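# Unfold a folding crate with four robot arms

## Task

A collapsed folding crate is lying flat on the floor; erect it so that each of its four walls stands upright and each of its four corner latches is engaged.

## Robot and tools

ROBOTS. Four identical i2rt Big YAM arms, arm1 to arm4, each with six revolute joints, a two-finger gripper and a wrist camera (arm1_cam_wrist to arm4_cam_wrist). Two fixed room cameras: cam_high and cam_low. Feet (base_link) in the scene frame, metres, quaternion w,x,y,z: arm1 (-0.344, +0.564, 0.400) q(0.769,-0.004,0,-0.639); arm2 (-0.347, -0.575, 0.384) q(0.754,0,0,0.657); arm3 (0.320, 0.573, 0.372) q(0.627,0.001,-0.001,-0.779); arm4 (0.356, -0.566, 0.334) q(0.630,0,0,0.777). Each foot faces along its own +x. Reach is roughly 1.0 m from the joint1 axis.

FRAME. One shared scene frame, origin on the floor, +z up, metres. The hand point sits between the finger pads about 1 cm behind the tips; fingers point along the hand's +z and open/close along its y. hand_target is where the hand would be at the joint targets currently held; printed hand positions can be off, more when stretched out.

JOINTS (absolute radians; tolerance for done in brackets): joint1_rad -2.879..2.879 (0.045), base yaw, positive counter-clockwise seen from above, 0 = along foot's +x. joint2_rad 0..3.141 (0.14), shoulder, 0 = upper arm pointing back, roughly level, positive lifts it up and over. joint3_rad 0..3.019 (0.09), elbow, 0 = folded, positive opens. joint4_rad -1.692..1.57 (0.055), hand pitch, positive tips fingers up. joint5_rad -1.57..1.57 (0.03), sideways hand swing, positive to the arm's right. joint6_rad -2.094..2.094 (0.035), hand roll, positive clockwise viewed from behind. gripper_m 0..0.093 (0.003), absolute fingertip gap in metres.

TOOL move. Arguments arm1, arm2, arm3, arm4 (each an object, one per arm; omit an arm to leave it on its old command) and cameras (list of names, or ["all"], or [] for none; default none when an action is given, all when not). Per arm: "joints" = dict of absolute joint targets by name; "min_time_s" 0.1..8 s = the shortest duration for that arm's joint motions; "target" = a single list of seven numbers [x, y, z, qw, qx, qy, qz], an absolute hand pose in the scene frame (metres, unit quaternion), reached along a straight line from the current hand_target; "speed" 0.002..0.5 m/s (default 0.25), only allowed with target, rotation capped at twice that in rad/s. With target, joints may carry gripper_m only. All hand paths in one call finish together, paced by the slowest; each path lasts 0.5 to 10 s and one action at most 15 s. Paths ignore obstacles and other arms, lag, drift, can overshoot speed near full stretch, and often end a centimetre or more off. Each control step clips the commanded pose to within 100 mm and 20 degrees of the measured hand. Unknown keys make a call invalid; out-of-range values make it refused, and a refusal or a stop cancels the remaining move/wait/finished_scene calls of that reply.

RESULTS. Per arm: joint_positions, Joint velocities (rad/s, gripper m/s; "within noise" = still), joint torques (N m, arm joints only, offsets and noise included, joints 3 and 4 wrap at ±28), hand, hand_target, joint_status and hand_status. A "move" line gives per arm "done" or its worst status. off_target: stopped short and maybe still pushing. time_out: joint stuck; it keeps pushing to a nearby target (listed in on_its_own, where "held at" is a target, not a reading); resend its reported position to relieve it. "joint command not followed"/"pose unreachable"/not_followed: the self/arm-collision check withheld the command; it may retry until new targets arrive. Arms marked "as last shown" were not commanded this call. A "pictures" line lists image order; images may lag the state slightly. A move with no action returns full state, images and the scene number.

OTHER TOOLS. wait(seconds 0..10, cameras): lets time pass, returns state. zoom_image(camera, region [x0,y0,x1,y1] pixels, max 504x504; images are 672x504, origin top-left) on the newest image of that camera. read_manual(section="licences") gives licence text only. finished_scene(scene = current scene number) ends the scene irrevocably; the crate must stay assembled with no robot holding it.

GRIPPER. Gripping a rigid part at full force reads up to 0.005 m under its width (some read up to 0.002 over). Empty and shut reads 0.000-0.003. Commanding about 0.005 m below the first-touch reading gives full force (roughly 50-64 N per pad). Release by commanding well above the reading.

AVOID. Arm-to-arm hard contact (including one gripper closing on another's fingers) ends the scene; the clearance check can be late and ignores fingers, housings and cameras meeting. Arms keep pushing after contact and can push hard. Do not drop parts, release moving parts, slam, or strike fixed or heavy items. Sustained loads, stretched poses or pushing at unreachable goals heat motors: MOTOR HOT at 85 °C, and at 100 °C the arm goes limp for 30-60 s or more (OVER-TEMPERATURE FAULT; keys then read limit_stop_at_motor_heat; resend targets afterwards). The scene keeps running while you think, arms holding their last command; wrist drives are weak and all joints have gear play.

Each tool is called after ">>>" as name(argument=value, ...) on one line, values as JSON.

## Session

>>> move(cameras=["all"])

>>> zoom_image(camera="cam_high", region=[240, 240, 430, 420])

>>> zoom_image(camera="cam_low", region=[210, 230, 480, 390])

Scene clock: 0.00 s.
Joint torques (N m): no reading
Motor temperatures (°C): arm1=[27 28 28 26 23 23 25] | arm2=[23 24 24 24 27 26 24] | arm3=[26 24 26 23 26 23 27] | arm4=[24 26 26 29 26 24 26]
Heat: arm1: hottest joint2_rad 28 °C; arm2: hottest joint5_rad 27 °C; arm3: hottest gripper 27 °C; arm4: hottest joint4_rad 29 °C.
Joint velocities: within noise
arm1.joint_positions: joint1_rad=+0.789 joint2_rad=+0.609 joint3_rad=+1.408 joint4_rad=-1.451 joint5_rad=+0.217 joint6_rad=-0.687 gripper_m=+0.09396
arm1.joint_status: not commanded
arm1.hand: x=-0.1883 y=+0.4177 z=+0.9285 quat_wxyz=(-0.292, -0.006, -0.892, +0.344) (m; scene frame)
arm1.hand_target: x=-0.1903 y=+0.4192 z=+0.9383 quat_wxyz=(-0.301, -0.007, -0.887, +0.350) (m; scene frame)
arm1.hand_status: not commanded
arm2.joint_positions: joint1_rad=-0.187 joint2_rad=+0.597 joint3_rad=+1.311 joint4_rad=-1.291 joint5_rad=+0.240 joint6_rad=-0.242 gripper_m=+0.09396
arm2.joint_status: not commanded
arm2.hand: x=-0.2313 y=-0.3616 z=+0.9012 quat_wxyz=(-0.466, +0.549, -0.680, -0.136) (m; scene frame)
arm2.hand_target: x=-0.2318 y=-0.3633 z=+0.9149 quat_wxyz=(-0.477, +0.543, -0.676, -0.143) (m; scene frame)
arm2.hand_status: not commanded
arm3.joint_positions: joint1_rad=+0.868 joint2_rad=+0.636 joint3_rad=+1.401 joint4_rad=-1.459 joint5_rad=+0.267 joint6_rad=-0.464 gripper_m=+0.09396
arm3.joint_status: not commanded
arm3.hand: x=+0.4150 y=+0.3713 z=+0.8920 quat_wxyz=(-0.249, -0.258, -0.861, +0.361) (m; scene frame)
arm3.hand_target: x=+0.4139 y=+0.3728 z=+0.9011 quat_wxyz=(-0.257, -0.258, -0.856, +0.367) (m; scene frame)
arm3.hand_status: not commanded
arm4.joint_positions: joint1_rad=-0.127 joint2_rad=+0.607 joint3_rad=+1.357 joint4_rad=-1.287 joint5_rad=+0.181 joint6_rad=-0.762 gripper_m=+0.09396
arm4.joint_status: not commanded
arm4.hand: x=+0.3685 y=-0.3250 z=+0.8718 quat_wxyz=(-0.478, +0.793, -0.350, -0.141) (m; scene frame)
arm4.hand_target: x=+0.3687 y=-0.3277 z=+0.8812 quat_wxyz=(-0.487, +0.788, -0.349, -0.145) (m; scene frame)
arm4.hand_status: not commanded
pictures: arm1_cam_wrist, arm2_cam_wrist, arm3_cam_wrist, arm4_cam_wrist, cam_high, cam_low

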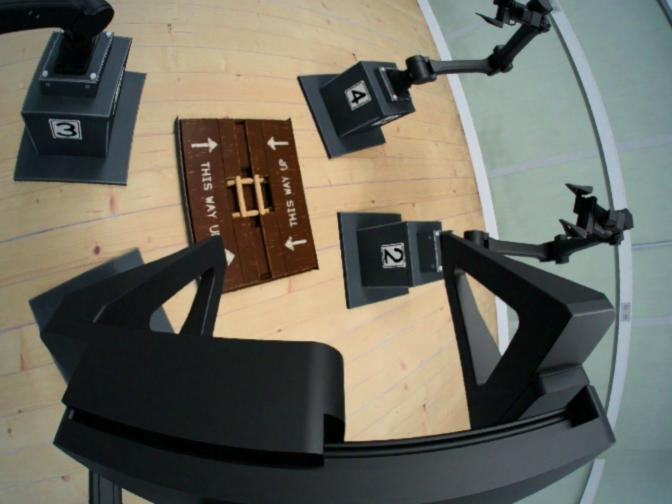

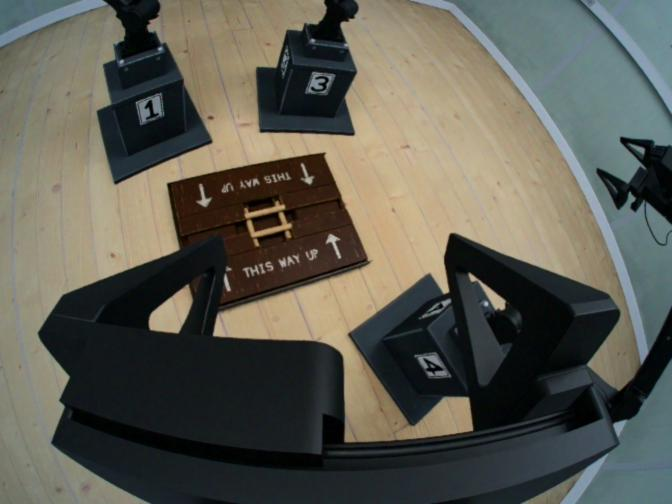

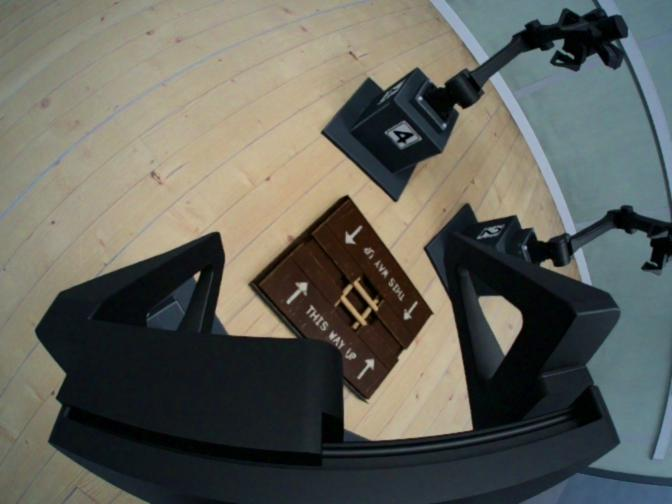

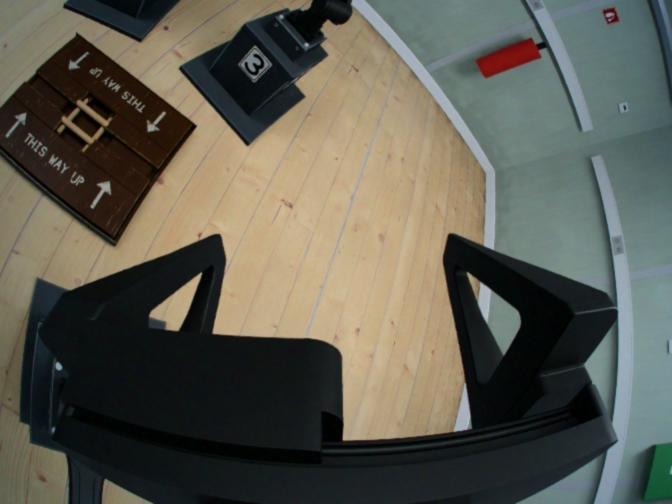

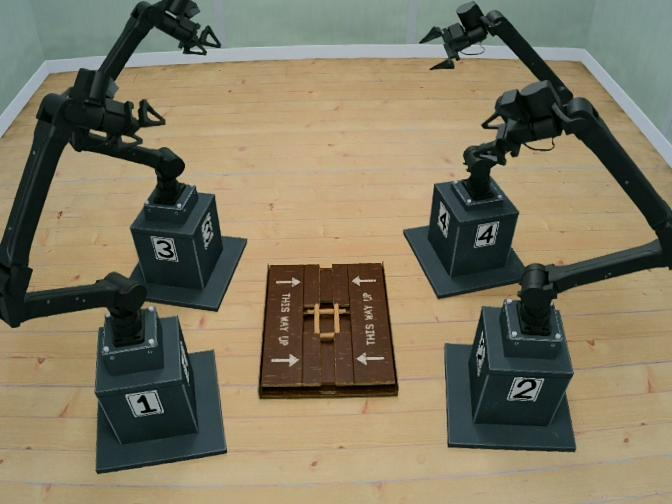

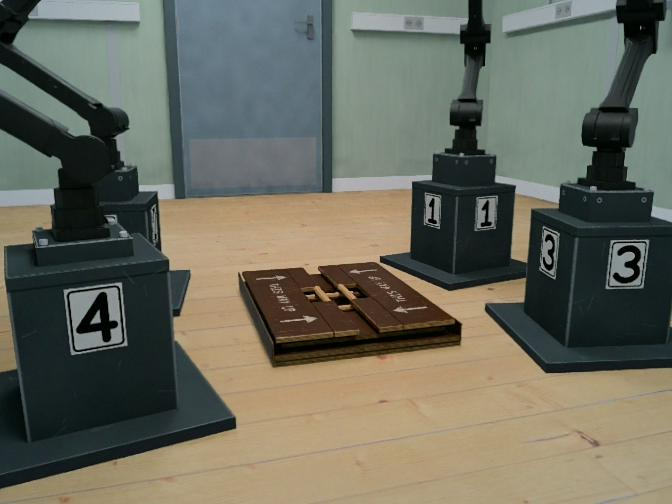

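Scaled by 2.653 from the camera's 672x504 image, which has a finer 960x720 frame.

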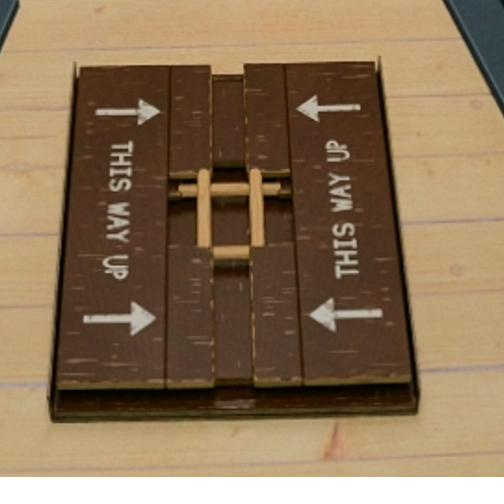

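Scaled by 1.867 from the camera's 672x504 image, which has a finer 960x720 frame.

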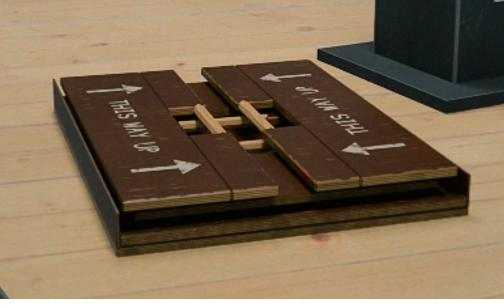

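>>> move(arm3={"target": [-0.032, 0.024, 0.15, 0, 1, -0.006, 0], "speed": 0.4, "joints": {"gripper_m": 0.045}}, arm2={"target": [-0.022, -0.25, 0.42, 0, 0.006, 1, 0], "speed": 0.4, "joints": {"gripper_m": 0.045}}, arm1={"target": [-0.22, 0.14, 0.5, 0, 0.7113, 0.7028, 0], "speed": 0.4, "joints": {"gripper_m": 0.045}}, arm4={"target": [0.2, -0.12, 0.5, 0, 0.7028, -0.7113, 0], "speed": 0.4, "joints": {"gripper_m": 0.045}}, cameras=["arm3_cam_wrist", "arm2_cam_wrist", "cam_high"])

Scene clock: 14.57 s.
Joint torques (N m): arm1=[-0.26 -14.1 10.82 0.62 0.13 0.16] | arm2=[-0.62 -15.09 8.62 0.31 -0.04 0.06] | arm3=[-0.91 -18.2 7.99 -0.16 0.1 0.14] | arm4=[1.14 -12.45 13.42 0.03 -0.14 0.29]
Motor temperatures (°C): arm1=[27 28 29 26 23 23 25] | arm2=[23 24 25 24 27 26 24] | arm3=[26 25 28 23 25 23 27] | arm4=[24 26 28 29 26 25 26]
Heat: arm1: hottest joint3_rad 29 °C; arm2: hottest joint5_rad 27 °C; arm3: hottest joint3_rad 28 °C; arm4: hottest joint4_rad 29 °C.
move: arm1 off_target; arm2 off_target; arm3 off_target; arm4 off_target
Joint velocities: within noise
arm1.joint_positions: joint1_rad=+0.106 joint2_rad=+1.580 joint3_rad=+1.103 joint4_rad=-1.147 joint5_rad=-0.015 joint6_rad=+0.279 gripper_m=+0.04507
arm1.joint_status: all done
arm1.hand: x=-0.2213 y=+0.1639 z=+0.4871 quat_wxyz=(+0.020, -0.703, -0.711, -0.015) (m; scene frame)
arm1.hand_target: x=-0.2187 y=+0.1440 z=+0.4983 quat_wxyz=(+0.003, -0.710, -0.704, -0.007) (m; scene frame)
arm1.hand_status: off_target (0.027 m and 3.2 deg from the pose sent, 0.512 m and 101.7 deg at the start)
arm2.joint_positions: joint1_rad=-0.645 joint2_rad=+1.708 joint3_rad=+1.078 joint4_rad=-0.992 joint5_rad=-0.006 joint6_rad=+0.789 gripper_m=+0.04513
arm2.joint_status: all done
arm2.hand: x=-0.0396 y=-0.2645 z=+0.4081 quat_wxyz=(+0.020, +0.000, -1.000, +0.016) (m; scene frame)
arm2.hand_target: x=-0.0246 y=-0.2527 z=+0.4187 quat_wxyz=(+0.007, -0.007, -1.000, +0.001) (m; scene frame)
arm2.hand_status: off_target (0.026 m and 3.0 deg from the pose sent, 0.536 m and 94.8 deg at the start)
arm3.joint_positions: joint1_rad=-0.351 joint2_rad=+2.510 joint3_rad=+1.751 joint4_rad=-0.819 joint5_rad=-0.003 joint6_rad=+1.010 gripper_m=+0.04513
arm3.joint_status: all done
arm3.hand: x=-0.0241 y=+0.0311 z=+0.1588 quat_wxyz=(+0.002, -1.000, +0.003, -0.005) (m; scene frame)
arm3.hand_target: x=-0.0299 y=+0.0290 z=+0.1470 quat_wxyz=(+0.004, -1.000, +0.011, -0.008) (m; scene frame)
arm3.hand_status: off_target (0.014 m and 0.7 deg from the pose sent, 0.933 m and 150.7 deg at the start)
arm4.joint_positions: joint1_rad=+0.128 joint2_rad=+1.588 joint3_rad=+1.303 joint4_rad=-1.335 joint5_rad=-0.001 joint6_rad=+0.334 gripper_m=+0.04507
arm4.joint_status: all done
arm4.hand: x=+0.2078 y=-0.1405 z=+0.4874 quat_wxyz=(+0.011, +0.707, -0.706, +0.022) (m; scene frame)
arm4.hand_target: x=+0.2048 y=-0.1221 z=+0.4977 quat_wxyz=(+0.004, +0.699, -0.715, +0.004) (m; scene frame)
arm4.hand_status: off_target (0.025 m and 2.9 deg from the pose sent, 0.457 m and 72.5 deg at the start)
pictures: arm2_cam_wrist, arm3_cam_wrist, cam_high

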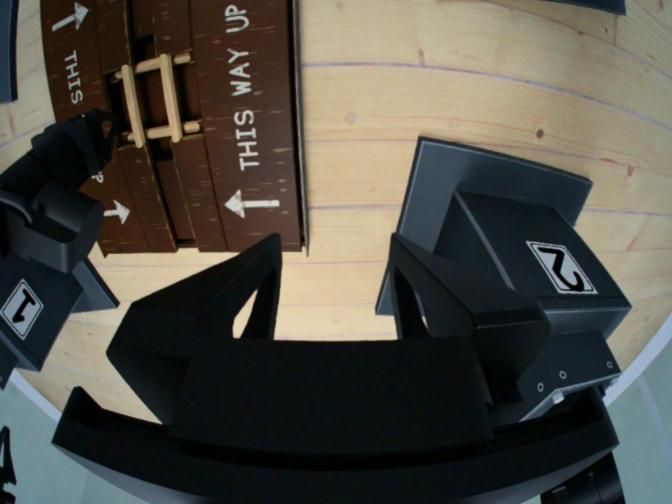

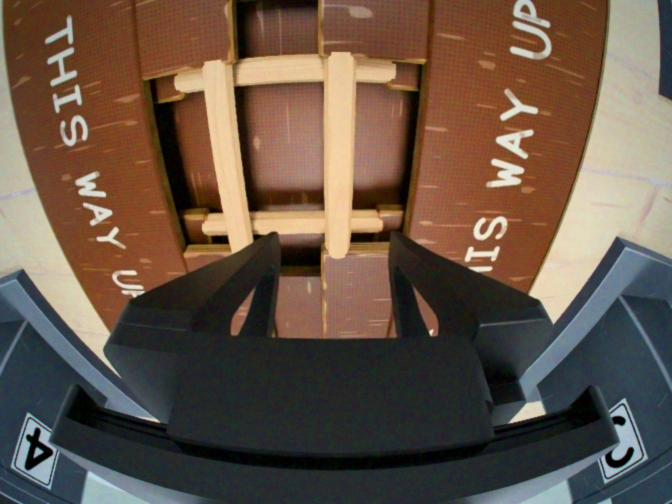

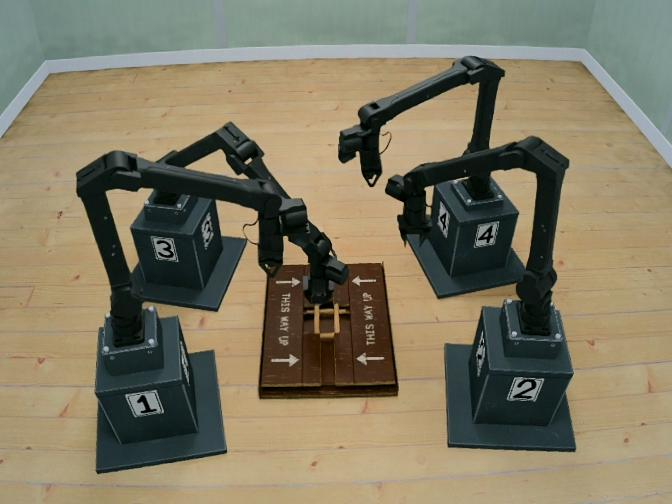

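>>> move(arm3={"target": [-0.030, 0.030, 0.042, 0, 1, -0.006, 0], "speed": 0.12}, cameras=["arm3_cam_wrist"])

Scene clock: 18.13 s.
Joint torques (N m): arm1=[-0.73 -13.68 10.85 0.57 0.11 0.14] | arm2=[-0.62 -15.09 8.61 0.32 -0.04 0.07] | arm3=[-0.73 -18.26 7.09 0.66 0.32 0.06] | arm4=[1.14 -12.45 13.44 0.05 -0.14 0.29]
Motor temperatures (°C): arm1=[27 28 30 26 23 23 25] | arm2=[23 24 25 24 27 26 24] | arm3=[26 25 28 23 25 23 27] | arm4=[24 26 28 29 26 25 26]
Heat: arm1: hottest joint3_rad 30 °C; arm2: hottest joint5_rad 27 °C; arm3: hottest joint3_rad 28 °C; arm4: hottest joint4_rad 29 °C.
move: arm3 off_target
Joint velocities: within noise
arm1.joint_positions: joint1_rad=+0.111 joint2_rad=+1.580 joint3_rad=+1.103 joint4_rad=-1.147 joint5_rad=-0.015 joint6_rad=+0.279 gripper_m=+0.04507
arm1.joint_status: not commanded
arm1.hand: x=-0.2194 y=+0.1644 z=+0.4870 quat_wxyz=(+0.020, -0.701, -0.712, -0.015) (m; scene frame)
arm1.hand_target: x=-0.2168 y=+0.1446 z=+0.4983 quat_wxyz=(+0.004, -0.708, -0.706, -0.007) (m; scene frame)
arm1.hand_status: not commanded
arm2, arm4: as last shown
arm3.joint_positions: joint1_rad=-0.351 joint2_rad=+2.719 joint3_rad=+1.849 joint4_rad=-0.710 joint5_rad=-0.001 joint6_rad=+1.010 gripper_m=+0.04513
arm3.joint_status: not commanded
arm3.hand: x=-0.0221 y=+0.0343 z=+0.0545 quat_wxyz=(+0.003, -1.000, +0.003, -0.004) (m; scene frame)
arm3.hand_target: x=-0.0294 y=+0.0310 z=+0.0425 quat_wxyz=(-0.001, -1.000, +0.006, +0.000) (m; scene frame)
arm3.hand_status: off_target (0.015 m and 0.7 deg from the pose sent, 0.117 m and 0.7 deg at the start)
pictures: arm3_cam_wrist

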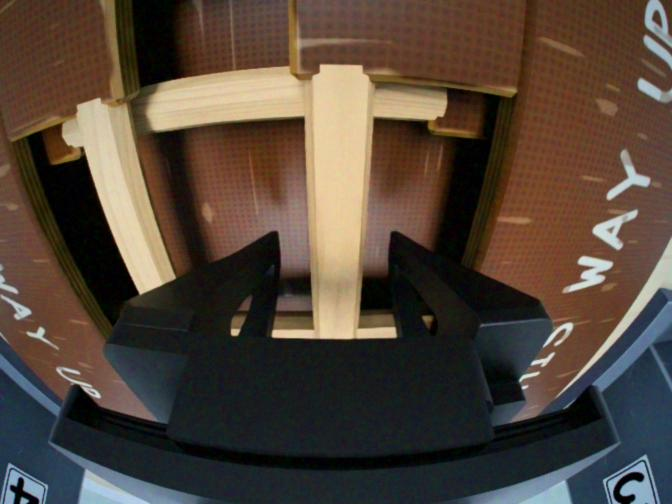

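>>> move(arm3={"joints": {"gripper_m": 0.011}}, cameras=[])

>>> move(arm3={"target": [-0.029, 0.0545, 0.1375, 0.2588, 0.9659, -0.0058, -0.0016], "speed": 0.18}, cameras=[])

>>> move(arm3={"target": [-0.028, 0.126, 0.2135, 0.5, 0.866, -0.0052, -0.003], "speed": 0.18}, arm2={"target": [-0.018, -0.10, 0.25, 0.0001, 0.006, 0.9999, 0.0148], "speed": 0.3}, cameras=["arm3_cam_wrist", "cam_low"])

Scene clock: 27.03 s.
Joint torques (N m): arm1=[-1.2 -14.45 10.89 0.54 0.11 0.18] | arm2=[-0.62 -15.03 8.62 0.31 -0.04 0.06] | arm3=[-0.91 -18.37 7.3 0.66 0.27 0.07] | arm4=[1.14 -12.51 13.42 0.05 -0.14 0.28]
Motor temperatures (°C): arm1=[27 28 31 26 23 23 25] | arm2=[23 24 26 24 27 26 24] | arm3=[26 25 29 23 26 23 27] | arm4=[24 26 29 29 26 25 26]
Heat: arm1: hottest joint3_rad 31 °C; arm2: hottest joint5_rad 27 °C; arm3: hottest joint3_rad 29 °C; arm4: hottest joint3_rad 29 °C.
move: arm3 off_target
Joint velocities: within noise
arm1, arm2, arm4: as last shown
arm3.joint_positions: joint1_rad=-0.351 joint2_rad=+2.719 joint3_rad=+1.849 joint4_rad=-0.711 joint5_rad=+0.000 joint6_rad=+1.012 gripper_m=+0.01657
arm3.joint_status: gripper_m off_target (ended at +0.01660, target +0.01100)
arm3.hand: x=-0.0221 y=+0.0348 z=+0.0546 quat_wxyz=(+0.004, -1.000, +0.004, -0.004) (m; scene frame)
arm3.hand_target: x=-0.0293 y=+0.0310 z=+0.0425 quat_wxyz=(-0.001, -1.000, +0.007, +0.000) (m; scene frame)
arm3.hand_status: not commanded
pictures: none
No camera images: "cameras" was empty.

Scene clock: 29.23 s.
Joint torques (N m): arm1=[-1.14 -14.21 10.73 0.51 0.1 0.19] | arm2=[-0.62 -15.09 8.61 0.32 -0.04 0.07] | arm3=[-1.14 -19.6 2.07 1.7 -0.4 0.01] | arm4=[1.14 -12.51 13.44 0.03 -0.14 0.29]
Motor temperatures (°C): arm1=[27 28 31 26 23 23 25] | arm2=[23 24 26 24 27 26 24] | arm3=[26 25 29 23 26 23 27] | arm4=[24 26 29 29 26 25 26]
Heat: arm1: hottest joint3_rad 31 °C; arm2: hottest joint5_rad 27 °C; arm3: hottest joint3_rad 29 °C; arm4: hottest joint3_rad 29 °C.
move: arm3 off_target
Joint velocities: within noise
arm1, arm2, arm4: as last shown
arm3.joint_positions: joint1_rad=-0.439 joint2_rad=+2.447 joint3_rad=+1.348 joint4_rad=-0.050 joint5_rad=-0.293 joint6_rad=+0.978 gripper_m=+0.01649
arm3.joint_status: not commanded
arm3.hand: x=-0.0216 y=+0.0449 z=+0.1310 quat_wxyz=(-0.251, -0.968, +0.000, +0.003) (m; scene frame)
arm3.hand_target: x=-0.0253 y=+0.0516 z=+0.1366 quat_wxyz=(-0.257, -0.966, +0.004, +0.003) (m; scene frame)
arm3.hand_status: off_target (0.014 m and 1.2 deg from the pose sent, 0.086 m and 30.5 deg at the start)
pictures: none
No camera images: "cameras" was empty.

Scene clock: 31.60 s.
Joint torques (N m): arm1=[-0.56 -14.39 10.77 0.54 0.11 0.16] | arm2=[0.91 -20.66 7.39 0.59 0.01 0.09] | arm3=[-2.73 -15.33 0.98 2.26 -0.35 0.05] | arm4=[1.14 -12.45 13.42 0.05 -0.13 0.29]
Motor temperatures (°C): arm1=[27 28 31 26 23 23 25] | arm2=[23 25 26 24 27 26 24] | arm3=[26 26 28 23 26 23 27] | arm4=[24 27 29 29 26 25 26]
Heat: arm1: hottest joint3_rad 31 °C; arm2: hottest joint5_rad 27 °C; arm3: hottest joint3_rad 28 °C; arm4: hottest joint3_rad 29 °C.
move: arm2 off_target; arm3 off_target
Joint velocities: within noise
arm1, arm4: as last shown
arm2.joint_positions: joint1_rad=-0.473 joint2_rad=+2.219 joint3_rad=+1.383 joint4_rad=-0.748 joint5_rad=-0.013 joint6_rad=+0.962 gripper_m=+0.04513
arm2.joint_status: not commanded
arm2.hand: x=-0.0292 y=-0.1167 z=+0.2446 quat_wxyz=(+0.009, +0.000, -1.000, +0.001) (m; scene frame)
arm2.hand_target: x=-0.0214 y=-0.0998 z=+0.2495 quat_wxyz=(-0.001, -0.002, -1.000, -0.014) (m; scene frame)
arm2.hand_status: off_target (0.021 m and 2.2 deg from the pose sent, 0.229 m and 4.3 deg at the start)
arm3.joint_positions: joint1_rad=-0.612 joint2_rad=+2.338 joint3_rad=+0.966 joint4_rad=+0.666 joint5_rad=-0.701 joint6_rad=+1.052 gripper_m=+0.01641
arm3.joint_status: not commanded
arm3.hand: x=-0.0205 y=+0.1080 z=+0.2173 quat_wxyz=(-0.502, -0.865, -0.010, +0.000) (m; scene frame)
arm3.hand_target: x=-0.0275 y=+0.1227 z=+0.2140 quat_wxyz=(-0.501, -0.865, +0.007, +0.000) (m; scene frame)
arm3.hand_status: off_target (0.020 m and 1.8 deg from the pose sent, 0.116 m and 30.9 deg at the start)
pictures: arm3_cam_wrist, cam_low

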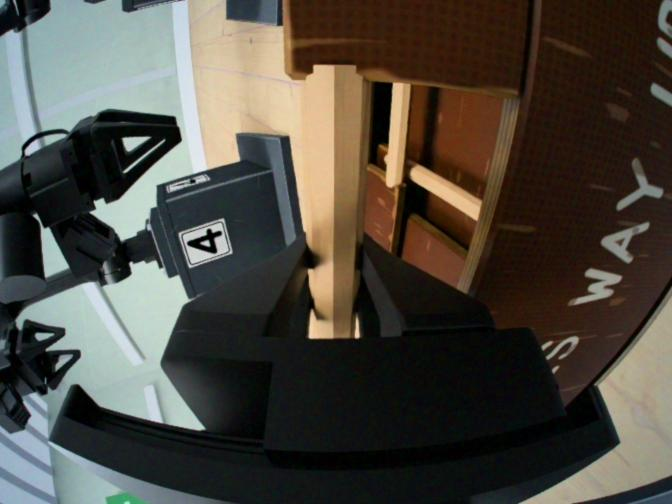

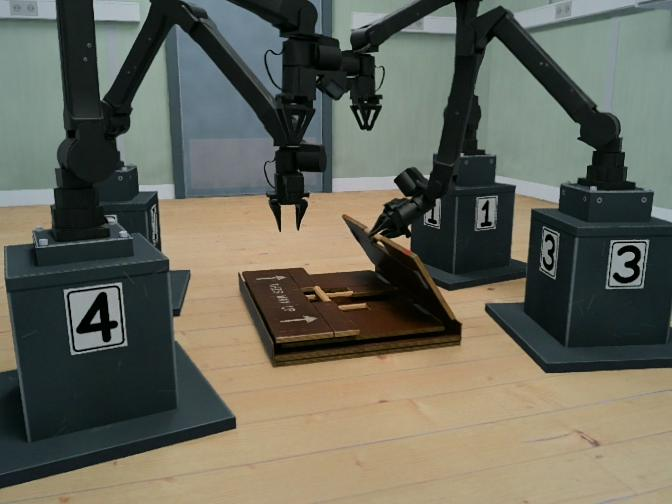

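>>> move(arm3={"target": [-0.0275, 0.174, 0.2375, 0.5736, 0.8192, -0.0049, -0.0034], "speed": 0.15}, arm2={"target": [-0.018, -0.0125, 0.14, 0.0001, 0.006, 0.9999, 0.0148], "speed": 0.3}, cameras=[])

>>> move(arm3={"target": [-0.027, 0.227, 0.2455, 0.6428, 0.7660, -0.0046, -0.0039], "speed": 0.12}, cameras=["arm2_cam_wrist", "cam_high", "cam_low"])

>>> zoom_image(camera="cam_high", region=[250, 215, 420, 415])

Scene clock: 35.20 s.
Joint torques (N m): arm1=[-0.5 -14.56 10.73 0.58 0.11 0.19] | arm2=[-0.5 -24.7 7.45 -0.17 0.07 0.02] | arm3=[-3.43 -13.68 0.12 2.88 -0.2 0.14] | arm4=[1.14 -12.51 13.42 0.05 -0.14 0.29]
Motor temperatures (°C): arm1=[27 28 31 26 23 23 25] | arm2=[23 25 26 24 27 26 24] | arm3=[26 26 28 23 26 23 28] | arm4=[24 27 30 29 26 25 26]
Heat: arm1: hottest joint3_rad 31 °C; arm2: hottest joint5_rad 27 °C; arm3: hottest joint3_rad 28 °C; arm4: hottest joint3_rad 30 °C.
move: arm2 off_target; arm3 off_target
Joint velocities: within noise
arm1, arm4: as last shown
arm2.joint_positions: joint1_rad=-0.399 joint2_rad=+2.570 joint3_rad=+1.742 joint4_rad=-0.737 joint5_rad=-0.013 joint6_rad=+1.044 gripper_m=+0.04513
arm2.joint_status: not commanded
arm2.hand: x=-0.0232 y=-0.0264 z=+0.1334 quat_wxyz=(+0.004, -0.004, -1.000, -0.006) (m; scene frame)
arm2.hand_target: x=-0.0155 y=-0.0143 z=+0.1402 quat_wxyz=(-0.001, -0.009, -1.000, -0.015) (m; scene frame)
arm2.hand_status: off_target (0.016 m and 1.1 deg from the pose sent, 0.148 m and 2.2 deg at the start)
arm3.joint_positions: joint1_rad=-0.719 joint2_rad=+2.351 joint3_rad=+0.854 joint4_rad=+0.941 joint5_rad=-0.876 joint6_rad=+1.105 gripper_m=+0.01643
arm3.joint_status: not commanded
arm3.hand: x=-0.0202 y=+0.1562 z=+0.2435 quat_wxyz=(-0.575, -0.818, -0.015, -0.001) (m; scene frame)
arm3.hand_target: x=-0.0276 y=+0.1726 z=+0.2387 quat_wxyz=(-0.575, -0.818, +0.005, +0.002) (m; scene frame)
arm3.hand_status: off_target (0.020 m and 2.4 deg from the pose sent, 0.069 m and 9.9 deg at the start)
pictures: none
No camera images: "cameras" was empty.

Scene clock: 36.80 s.
Joint torques (N m): arm1=[-1.38 -13.68 10.85 0.62 0.1 0.18] | arm2=[-0.15 -24.53 7.41 -0.03 0.07 0.07] | arm3=[-3.43 -12.86 -0.58 2.93 -0.01 0.13] | arm4=[1.14 -12.51 13.42 0.03 -0.14 0.29]
Motor temperatures (°C): arm1=[27 28 32 26 23 23 25] | arm2=[23 25 26 24 27 26 24] | arm3=[26 26 28 23 26 23 28] | arm4=[24 27 30 29 26 25 26]
Heat: arm1: hottest joint3_rad 32 °C; arm2: hottest joint5_rad 27 °C; arm3: hottest joint3_rad 28 °C; arm4: hottest joint3_rad 30 °C.
move: arm3 off_target
Joint velocities: within noise
arm1, arm4: as last shown
arm2.joint_positions: joint1_rad=-0.402 joint2_rad=+2.570 joint3_rad=+1.742 joint4_rad=-0.737 joint5_rad=-0.013 joint6_rad=+1.044 gripper_m=+0.04513
arm2.joint_status: not commanded
arm2.hand: x=-0.0216 y=-0.0274 z=+0.1334 quat_wxyz=(+0.004, -0.006, -1.000, -0.006) (m; scene frame)
arm2.hand_target: x=-0.0138 y=-0.0153 z=+0.1402 quat_wxyz=(-0.001, -0.010, -1.000, -0.015) (m; scene frame)
arm2.hand_status: not commanded
arm3.joint_positions: joint1_rad=-0.847 joint2_rad=+2.453 joint3_rad=+0.800 joint4_rad=+1.301 joint5_rad=-1.067 joint6_rad=+1.234 gripper_m=+0.01640
arm3.joint_status: not commanded
arm3.hand: x=-0.0195 y=+0.2098 z=+0.2537 quat_wxyz=(-0.646, -0.763, -0.021, -0.003) (m; scene frame)
arm3.hand_target: x=-0.0270 y=+0.2255 z=+0.2474 quat_wxyz=(-0.645, -0.764, +0.001, +0.003) (m; scene frame)
arm3.hand_status: off_target (0.020 m and 3.0 deg from the pose sent, 0.071 m and 10.0 deg at the start)
pictures: arm2_cam_wrist, cam_high, cam_low

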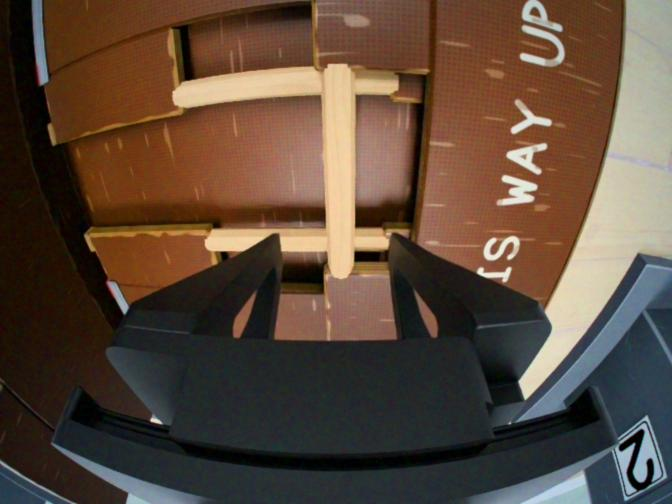

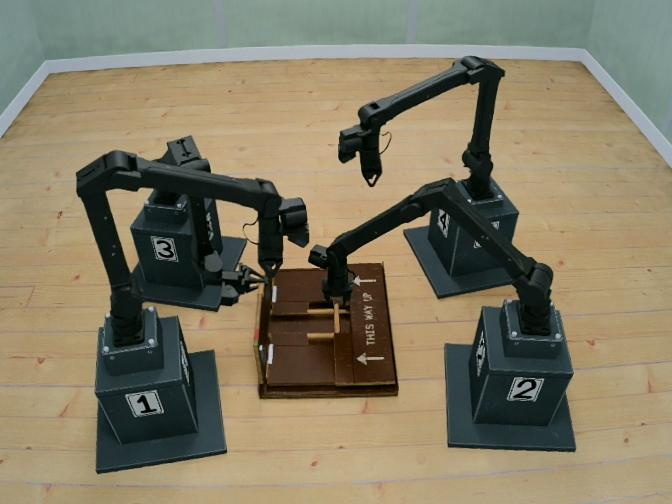

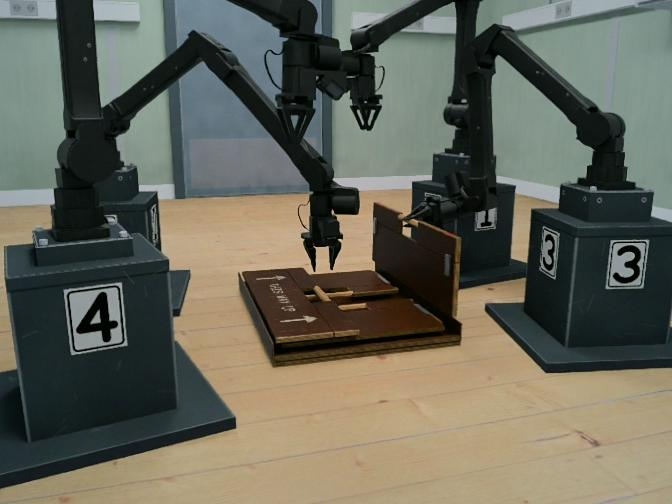

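Scaled by 2.520 from the camera's 672x504 image, which has a finer 960x720 frame.

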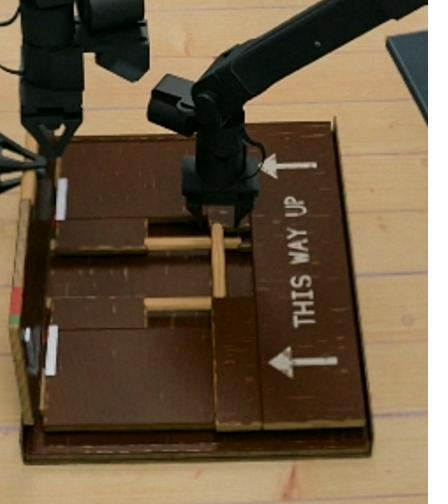

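>>> move(arm2={"target": [-0.0205, -0.0175, 0.0475, 0.0001, 0.006, 0.9999, 0.0148], "speed": 0.12}, cameras=[])

>>> move(arm2={"joints": {"gripper_m": 0.011}}, cameras=["arm2_cam_wrist"])

Scene clock: 42.63 s.
Joint torques (N m): arm1=[-0.97 -13.8 10.88 0.53 0.12 0.15] | arm2=[-0.21 -24.59 6.75 0.66 -0.01 0.05] | arm3=[-3.55 -12.63 -0.61 2.95 -0.02 0.16] | arm4=[1.14 -12.45 13.42 0.05 -0.14 0.29]
Motor temperatures (°C): arm1=[27 28 32 26 23 23 25] | arm2=[23 26 26 24 27 26 24] | arm3=[26 26 28 24 26 23 28] | arm4=[24 27 30 29 26 25 26]
Heat: arm1: hottest joint3_rad 32 °C; arm2: hottest joint5_rad 27 °C; arm3: hottest joint3_rad 28 °C; arm4: hottest joint3_rad 30 °C.
move: arm2 off_target
Joint velocities: within noise
arm1, arm3, arm4: as last shown
arm2.joint_positions: joint1_rad=-0.399 joint2_rad=+2.754 joint3_rad=+1.835 joint4_rad=-0.665 joint5_rad=-0.013 joint6_rad=+1.047 gripper_m=+0.04513
arm2.joint_status: not commanded
arm2.hand: x=-0.0283 y=-0.0350 z=+0.0437 quat_wxyz=(+0.009, -0.006, -1.000, +0.002) (m; scene frame)
arm2.hand_target: x=-0.0229 y=-0.0178 z=+0.0479 quat_wxyz=(+0.000, -0.006, -1.000, -0.014) (m; scene frame)
arm2.hand_status: off_target (0.020 m and 2.2 deg from the pose sent, 0.086 m and 1.1 deg at the start)
pictures: none
No camera images: "cameras" was empty.

Scene clock: 43.37 s.
Joint torques (N m): arm1=[-0.38 -14.62 10.69 0.54 0.08 0.18] | arm2=[0.26 -24.64 6.38 0.39 0.13 0.09] | arm3=[-3.14 -12.81 -0.53 2.91 -0.05 0.14] | arm4=[1.14 -12.45 13.42 0.03 -0.14 0.29]
Motor temperatures (°C): arm1=[27 28 32 26 23 23 25] | arm2=[23 26 26 24 27 26 24] | arm3=[26 26 28 24 26 23 28] | arm4=[24 27 30 29 26 25 26]
Heat: arm1: hottest joint3_rad 32 °C; arm2: hottest joint5_rad 27 °C; arm3: hottest joint3_rad 28 °C; arm4: hottest joint3_rad 30 °C.
move: arm2 off_target
Joint velocities: within noise
arm1, arm3: as last shown
arm2.joint_positions: joint1_rad=-0.394 joint2_rad=+2.754 joint3_rad=+1.841 joint4_rad=-0.653 joint5_rad=-0.016 joint6_rad=+1.039 gripper_m=+0.01759
arm2.joint_status: gripper_m off_target (ended at +0.01762, target +0.01100)
arm2.hand: x=-0.0280 y=-0.0277 z=+0.0451 quat_wxyz=(+0.005, +0.001, -1.000, -0.007) (m; scene frame)
arm2.hand_target: x=-0.0241 y=-0.0158 z=+0.0480 quat_wxyz=(-0.001, -0.002, -1.000, -0.016) (m; scene frame)
arm2.hand_status: not commanded
arm4.joint_positions: joint1_rad=+0.128 joint2_rad=+1.588 joint3_rad=+1.303 joint4_rad=-1.335 joint5_rad=-0.001 joint6_rad=+0.334 gripper_m=+0.04507
arm4.joint_status: not commanded
arm4.hand: x=+0.2078 y=-0.1405 z=+0.4874 quat_wxyz=(+0.011, +0.707, -0.706, +0.022) (m; scene frame)
arm4.hand_target: x=+0.2048 y=-0.1221 z=+0.4977 quat_wxyz=(+0.004, +0.699, -0.715, +0.004) (m; scene frame)
arm4.hand_status: not commanded
pictures: arm2_cam_wrist

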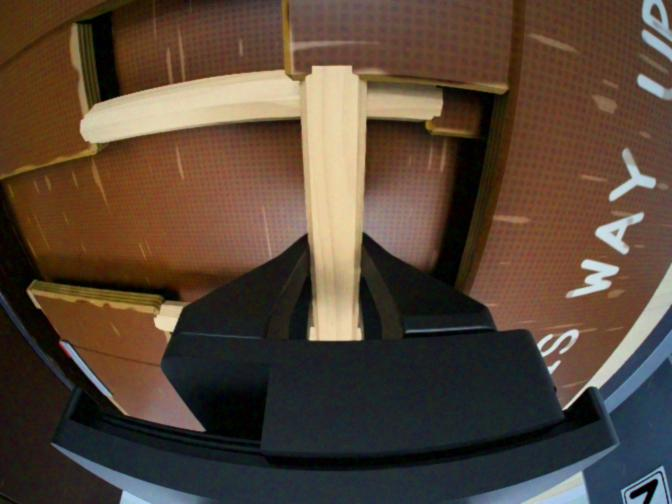

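>>> move(arm2={"target": [-0.0205, -0.0485, 0.138, 0.0016, 0.0058, 0.9659, 0.2588], "speed": 0.18}, cameras=[])

>>> move(arm2={"target": [-0.0205, -0.1145, 0.210, 0.003, 0.0052, 0.866, 0.5], "speed": 0.18}, cameras=["cam_low"])

>>> move(arm2={"target": [-0.0205, -0.159, 0.231, 0.0034, 0.0049, 0.8192, 0.5736], "speed": 0.15}, arm1={"target": [-0.15, 0.10, 0.36, 0, 0.7113, 0.7028, 0], "speed": 0.3}, cameras=[])

>>> move(arm2={"target": [-0.0205, -0.209, 0.240, 0.0039, 0.0046, 0.7660, 0.6428], "speed": 0.12}, arm1={"target": [-0.07, -0.004, 0.15, 0, 0.7113, 0.7028, 0], "speed": 0.3}, cameras=["arm1_cam_wrist", "cam_high", "cam_low"])

>>> zoom_image(camera="cam_high", region=[250, 215, 420, 415])

Scene clock: 48.37 s.
Joint torques (N m): arm1=[-0.79 -14.51 10.81 0.57 0.11 0.16] | arm2=[-1.67 -25.11 1.96 0.53 -0.12 -0.11] | arm3=[-3.55 -12.81 -0.4 2.97 -0.06 0.14] | arm4=[1.14 -12.45 13.42 0.05 -0.14 0.28]
Motor temperatures (°C): arm1=[27 28 32 26 23 23 25] | arm2=[23 27 26 24 27 26 25] | arm3=[26 26 28 24 26 23 28] | arm4=[24 27 31 29 26 25 26]
Heat: arm1: hottest joint3_rad 32 °C; arm2: hottest joint2_rad 27 °C; arm3: hottest joint3_rad 28 °C; arm4: hottest joint3_rad 31 °C.
move: arm2 off_target
Joint velocities: within noise
arm1.joint_positions: joint1_rad=+0.111 joint2_rad=+1.580 joint3_rad=+1.103 joint4_rad=-1.147 joint5_rad=-0.015 joint6_rad=+0.279 gripper_m=+0.04507
arm1.joint_status: not commanded
arm1.hand: x=-0.2194 y=+0.1644 z=+0.4870 quat_wxyz=(+0.020, -0.701, -0.712, -0.015) (m; scene frame)
arm1.hand_target: x=-0.2168 y=+0.1446 z=+0.4983 quat_wxyz=(+0.004, -0.708, -0.706, -0.007) (m; scene frame)
arm1.hand_status: not commanded
arm2.joint_positions: joint1_rad=-0.477 joint2_rad=+2.490 joint3_rad=+1.337 joint4_rad=+0.027 joint5_rad=-0.288 joint6_rad=+1.024 gripper_m=+0.01755
arm2.joint_status: not commanded
arm2.hand: x=-0.0280 y=-0.0378 z=+0.1239 quat_wxyz=(-0.003, +0.000, -0.966, -0.259) (m; scene frame)
arm2.hand_target: x=-0.0202 y=-0.0459 z=+0.1380 quat_wxyz=(-0.006, -0.008, -0.966, -0.259) (m; scene frame)
arm2.hand_status: off_target (0.019 m and 0.6 deg from the pose sent, 0.095 m and 29.3 deg at the start)
arm3, arm4: as last shown
pictures: none
No camera images: "cameras" was empty.

Scene clock: 50.57 s.
Joint torques (N m): arm1=[-0.97 -14.1 10.84 0.61 0.12 0.2] | arm2=[-2.49 -19.78 0.75 1.52 -0.38 -0.11] | arm3=[-3.78 -12.75 -0.46 2.97 -0.06 0.14] | arm4=[1.14 -12.45 13.41 0.05 -0.14 0.28]
Motor temperatures (°C): arm1=[27 28 33 26 23 23 25] | arm2=[23 27 26 24 27 26 25] | arm3=[26 26 28 24 26 23 28] | arm4=[24 27 31 29 26 25 26]
Heat: arm1: hottest joint3_rad 33 °C; arm2: hottest joint2_rad 27 °C; arm3: hottest joint3_rad 28 °C; arm4: hottest joint3_rad 31 °C.
move: arm2 off_target
Joint velocities: within noise
arm1, arm3, arm4: as last shown
arm2.joint_positions: joint1_rad=-0.641 joint2_rad=+2.403 joint3_rad=+0.967 joint4_rad=+0.743 joint5_rad=-0.662 joint6_rad=+1.105 gripper_m=+0.01758
arm2.joint_status: not commanded
arm2.hand: x=-0.0284 y=-0.1001 z=+0.2063 quat_wxyz=(+0.005, +0.004, -0.867, -0.498) (m; scene frame)
arm2.hand_target: x=-0.0218 y=-0.1138 z=+0.2089 quat_wxyz=(+0.001, -0.008, -0.867, -0.498) (m; scene frame)
arm2.hand_status: off_target (0.017 m and 1.4 deg from the pose sent, 0.116 m and 30.0 deg at the start)
pictures: cam_low

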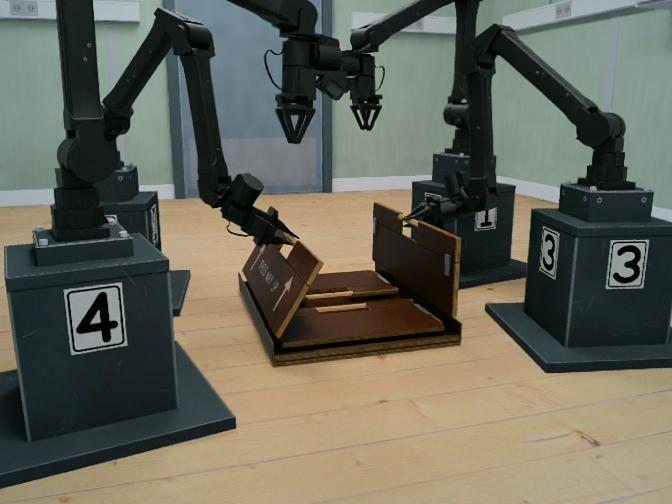

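Scene clock: 52.10 s.
Joint torques (N m): arm1=[-0.21 -18.02 8.73 0.88 0.26 0.23] | arm2=[-2.43 -17.32 0.73 2.17 -0.27 -0.08] | arm3=[-3.31 -12.57 -0.53 2.95 0 0.15] | arm4=[1.08 -12.45 13.42 0.05 -0.14 0.29]
Motor temperatures (°C): arm1=[27 29 33 26 23 23 25] | arm2=[23 27 26 24 27 26 25] | arm3=[26 26 28 24 26 23 28] | arm4=[24 27 31 29 26 25 26]
Heat: arm1: hottest joint3_rad 33 °C; arm2: hottest joint2_rad 27 °C; arm3: hottest joint3_rad 28 °C; arm4: hottest joint3_rad 31 °C.
move: arm1 off_target; arm2 off_target
Joint velocities: within noise
arm1.joint_positions: joint1_rad=+0.208 joint2_rad=+1.915 joint3_rad=+1.157 joint4_rad=-0.851 joint5_rad=-0.009 joint6_rad=+0.396 gripper_m=+0.04507
arm1.joint_status: not commanded
arm1.hand: x=-0.1594 y=+0.1198 z=+0.3552 quat_wxyz=(+0.016, -0.708, -0.706, -0.007) (m; scene frame)
arm1.hand_target: x=-0.1506 y=+0.1018 z=+0.3604 quat_wxyz=(+0.000, -0.711, -0.703, +0.001) (m; scene frame)
arm1.hand_status: off_target (0.022 m and 2.1 deg from the pose sent, 0.158 m and 3.3 deg at the start)
arm2.joint_positions: joint1_rad=-0.744 joint2_rad=+2.430 joint3_rad=+0.857 joint4_rad=+1.038 joint5_rad=-0.823 joint6_rad=+1.168 gripper_m=+0.01748
arm2.joint_status: not commanded
arm2.hand: x=-0.0286 y=-0.1475 z=+0.2304 quat_wxyz=(+0.007, +0.004, -0.821, -0.571) (m; scene frame)
arm2.hand_target: x=-0.0208 y=-0.1586 z=+0.2310 quat_wxyz=(-0.002, -0.006, -0.819, -0.574) (m; scene frame)
arm2.hand_status: off_target (0.014 m and 1.6 deg from the pose sent, 0.064 m and 10.3 deg at the start)
arm3, arm4: as last shown
pictures: none
No camera images: "cameras" was empty.

Scene clock: 53.97 s.
Joint torques (N m): arm1=[-0.67 -25.29 8.14 0.13 0.26 0.17] | arm2=[-2.96 -16.5 0.13 2.35 -0.12 -0.09] | arm3=[-3.6 -12.51 -0.39 2.96 -0.01 0.14] | arm4=[1.14 -12.51 13.42 0.05 -0.14 0.28]
Motor temperatures (°C): arm1=[27 29 33 26 23 23 25] | arm2=[23 27 26 24 27 26 25] | arm3=[26 27 27 24 26 23 28] | arm4=[24 27 31 29 26 25 26]
Heat: arm1: hottest joint3_rad 33 °C; arm2: hottest joint2_rad 27 °C; arm3: hottest gripper 28 °C; arm4: hottest joint3_rad 31 °C.
move: arm1 off_target; arm2 off_target
Joint velocities: within noise
arm1.joint_positions: joint1_rad=+0.263 joint2_rad=+2.544 joint3_rad=+1.680 joint4_rad=-0.718 joint5_rad=-0.009 joint6_rad=+0.453 gripper_m=+0.04507
arm1.joint_status: not commanded
arm1.hand: x=-0.0770 y=+0.0059 z=+0.1507 quat_wxyz=(+0.004, -0.709, -0.705, -0.002) (m; scene frame)
arm1.hand_target: x=-0.0705 y=-0.0023 z=+0.1488 quat_wxyz=(+0.000, -0.712, -0.703, +0.001) (m; scene frame)
arm1.hand_status: off_target (0.012 m and 0.6 deg from the pose sent, 0.256 m and 2.1 deg at the start)
arm2.joint_positions: joint1_rad=-0.858 joint2_rad=+2.542 joint3_rad=+0.821 joint4_rad=+1.395 joint5_rad=-1.000 joint6_rad=+1.300 gripper_m=+0.01723
arm2.joint_status: not commanded
arm2.hand: x=-0.0279 y=-0.1936 z=+0.2408 quat_wxyz=(+0.011, +0.009, -0.766, -0.643) (m; scene frame)
arm2.hand_target: x=-0.0176 y=-0.2055 z=+0.2424 quat_wxyz=(-0.004, +0.000, -0.763, -0.646) (m; scene frame)
arm2.hand_status: off_target (0.017 m and 2.4 deg from the pose sent, 0.063 m and 10.4 deg at the start)
arm3, arm4: as last shown
pictures: arm1_cam_wrist, cam_high, cam_low

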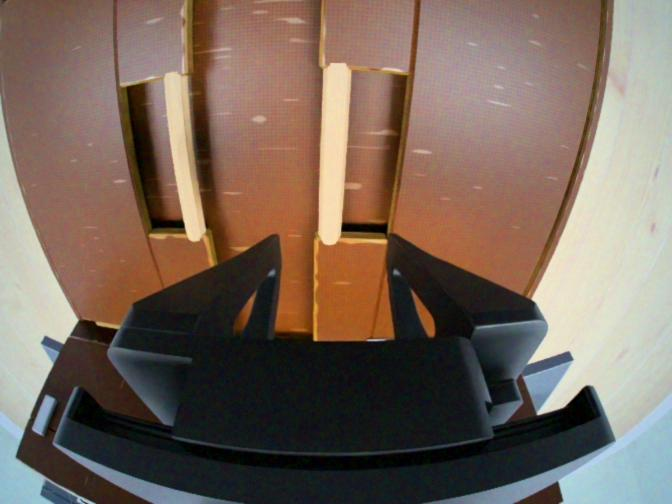

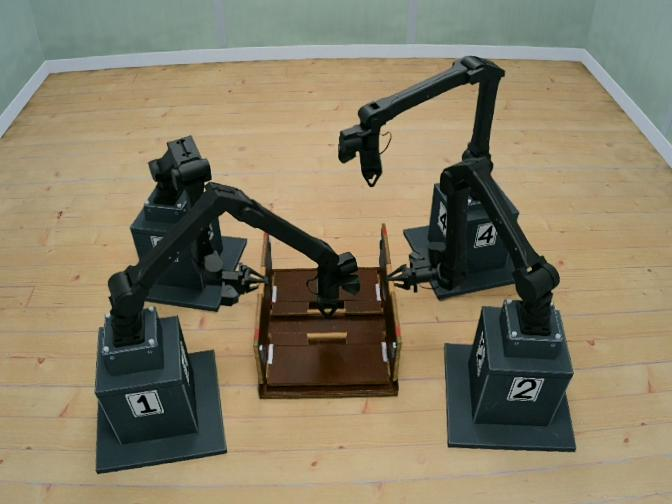

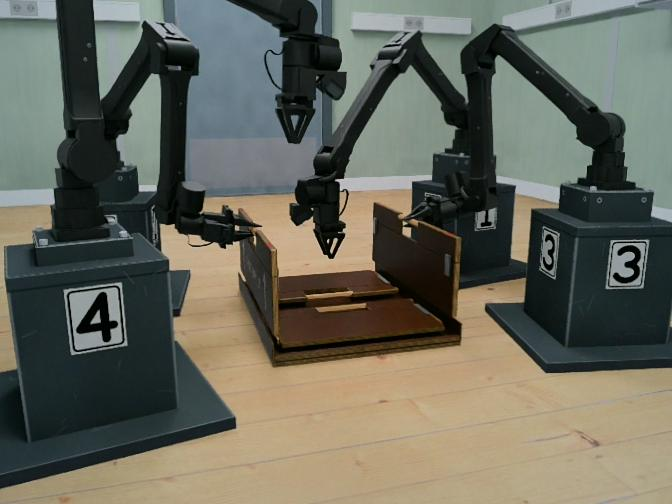

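Scaled by 2.520 from the camera's 672x504 image, which has a finer 960x720 frame.

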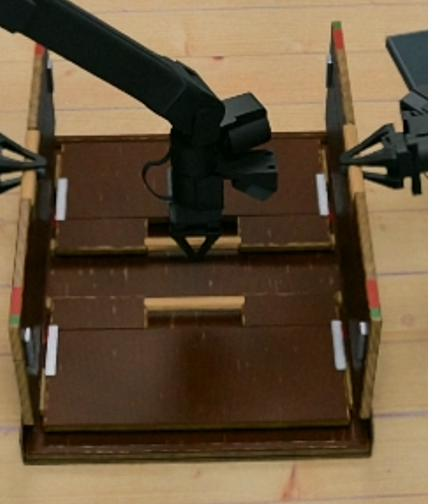

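>>> move(arm1={"target": [-0.066, 0.0, 0.024, 0, 0.7113, 0.7028, 0], "speed": 0.14}, cameras=["arm1_cam_wrist"])

Scene clock: 58.17 s.
Joint torques (N m): arm1=[0.67 -25.11 7.02 0.62 0.23 0.2] | arm2=[-3.02 -16.5 0.14 2.37 -0.12 -0.09] | arm3=[-3.31 -13.22 -0.59 2.92 0 0.11] | arm4=[1.14 -12.45 13.42 0.05 -0.14 0.29]
Motor temperatures (°C): arm1=[27 29 33 26 23 23 25] | arm2=[23 27 25 24 27 26 25] | arm3=[26 27 27 24 26 23 28] | arm4=[24 27 31 29 26 25 26]
Heat: arm1: hottest joint3_rad 33 °C; arm2: hottest joint2_rad 27 °C; arm3: hottest gripper 28 °C; arm4: hottest joint3_rad 31 °C.
move: arm1 off_target
Joint velocities: within noise
arm1.joint_positions: joint1_rad=+0.267 joint2_rad=+2.815 joint3_rad=+1.856 joint4_rad=-0.635 joint5_rad=-0.009 joint6_rad=+0.460 gripper_m=+0.04507
arm1.joint_status: not commanded
arm1.hand: x=-0.0763 y=+0.0087 z=+0.0286 quat_wxyz=(+0.010, -0.710, -0.704, -0.004) (m; scene frame)
arm1.hand_target: x=-0.0668 y=+0.0023 z=+0.0240 quat_wxyz=(+0.001, -0.711, -0.703, +0.000) (m; scene frame)
arm1.hand_status: off_target (0.014 m and 1.2 deg from the pose sent, 0.127 m and 0.6 deg at the start)
arm2, arm3, arm4: as last shown
pictures: arm1_cam_wrist

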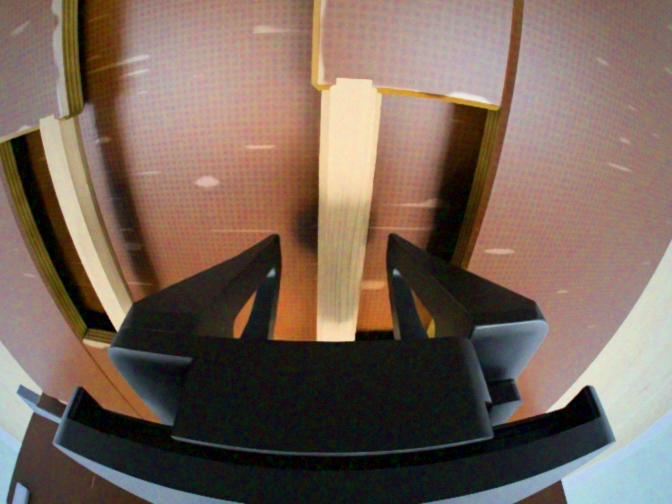

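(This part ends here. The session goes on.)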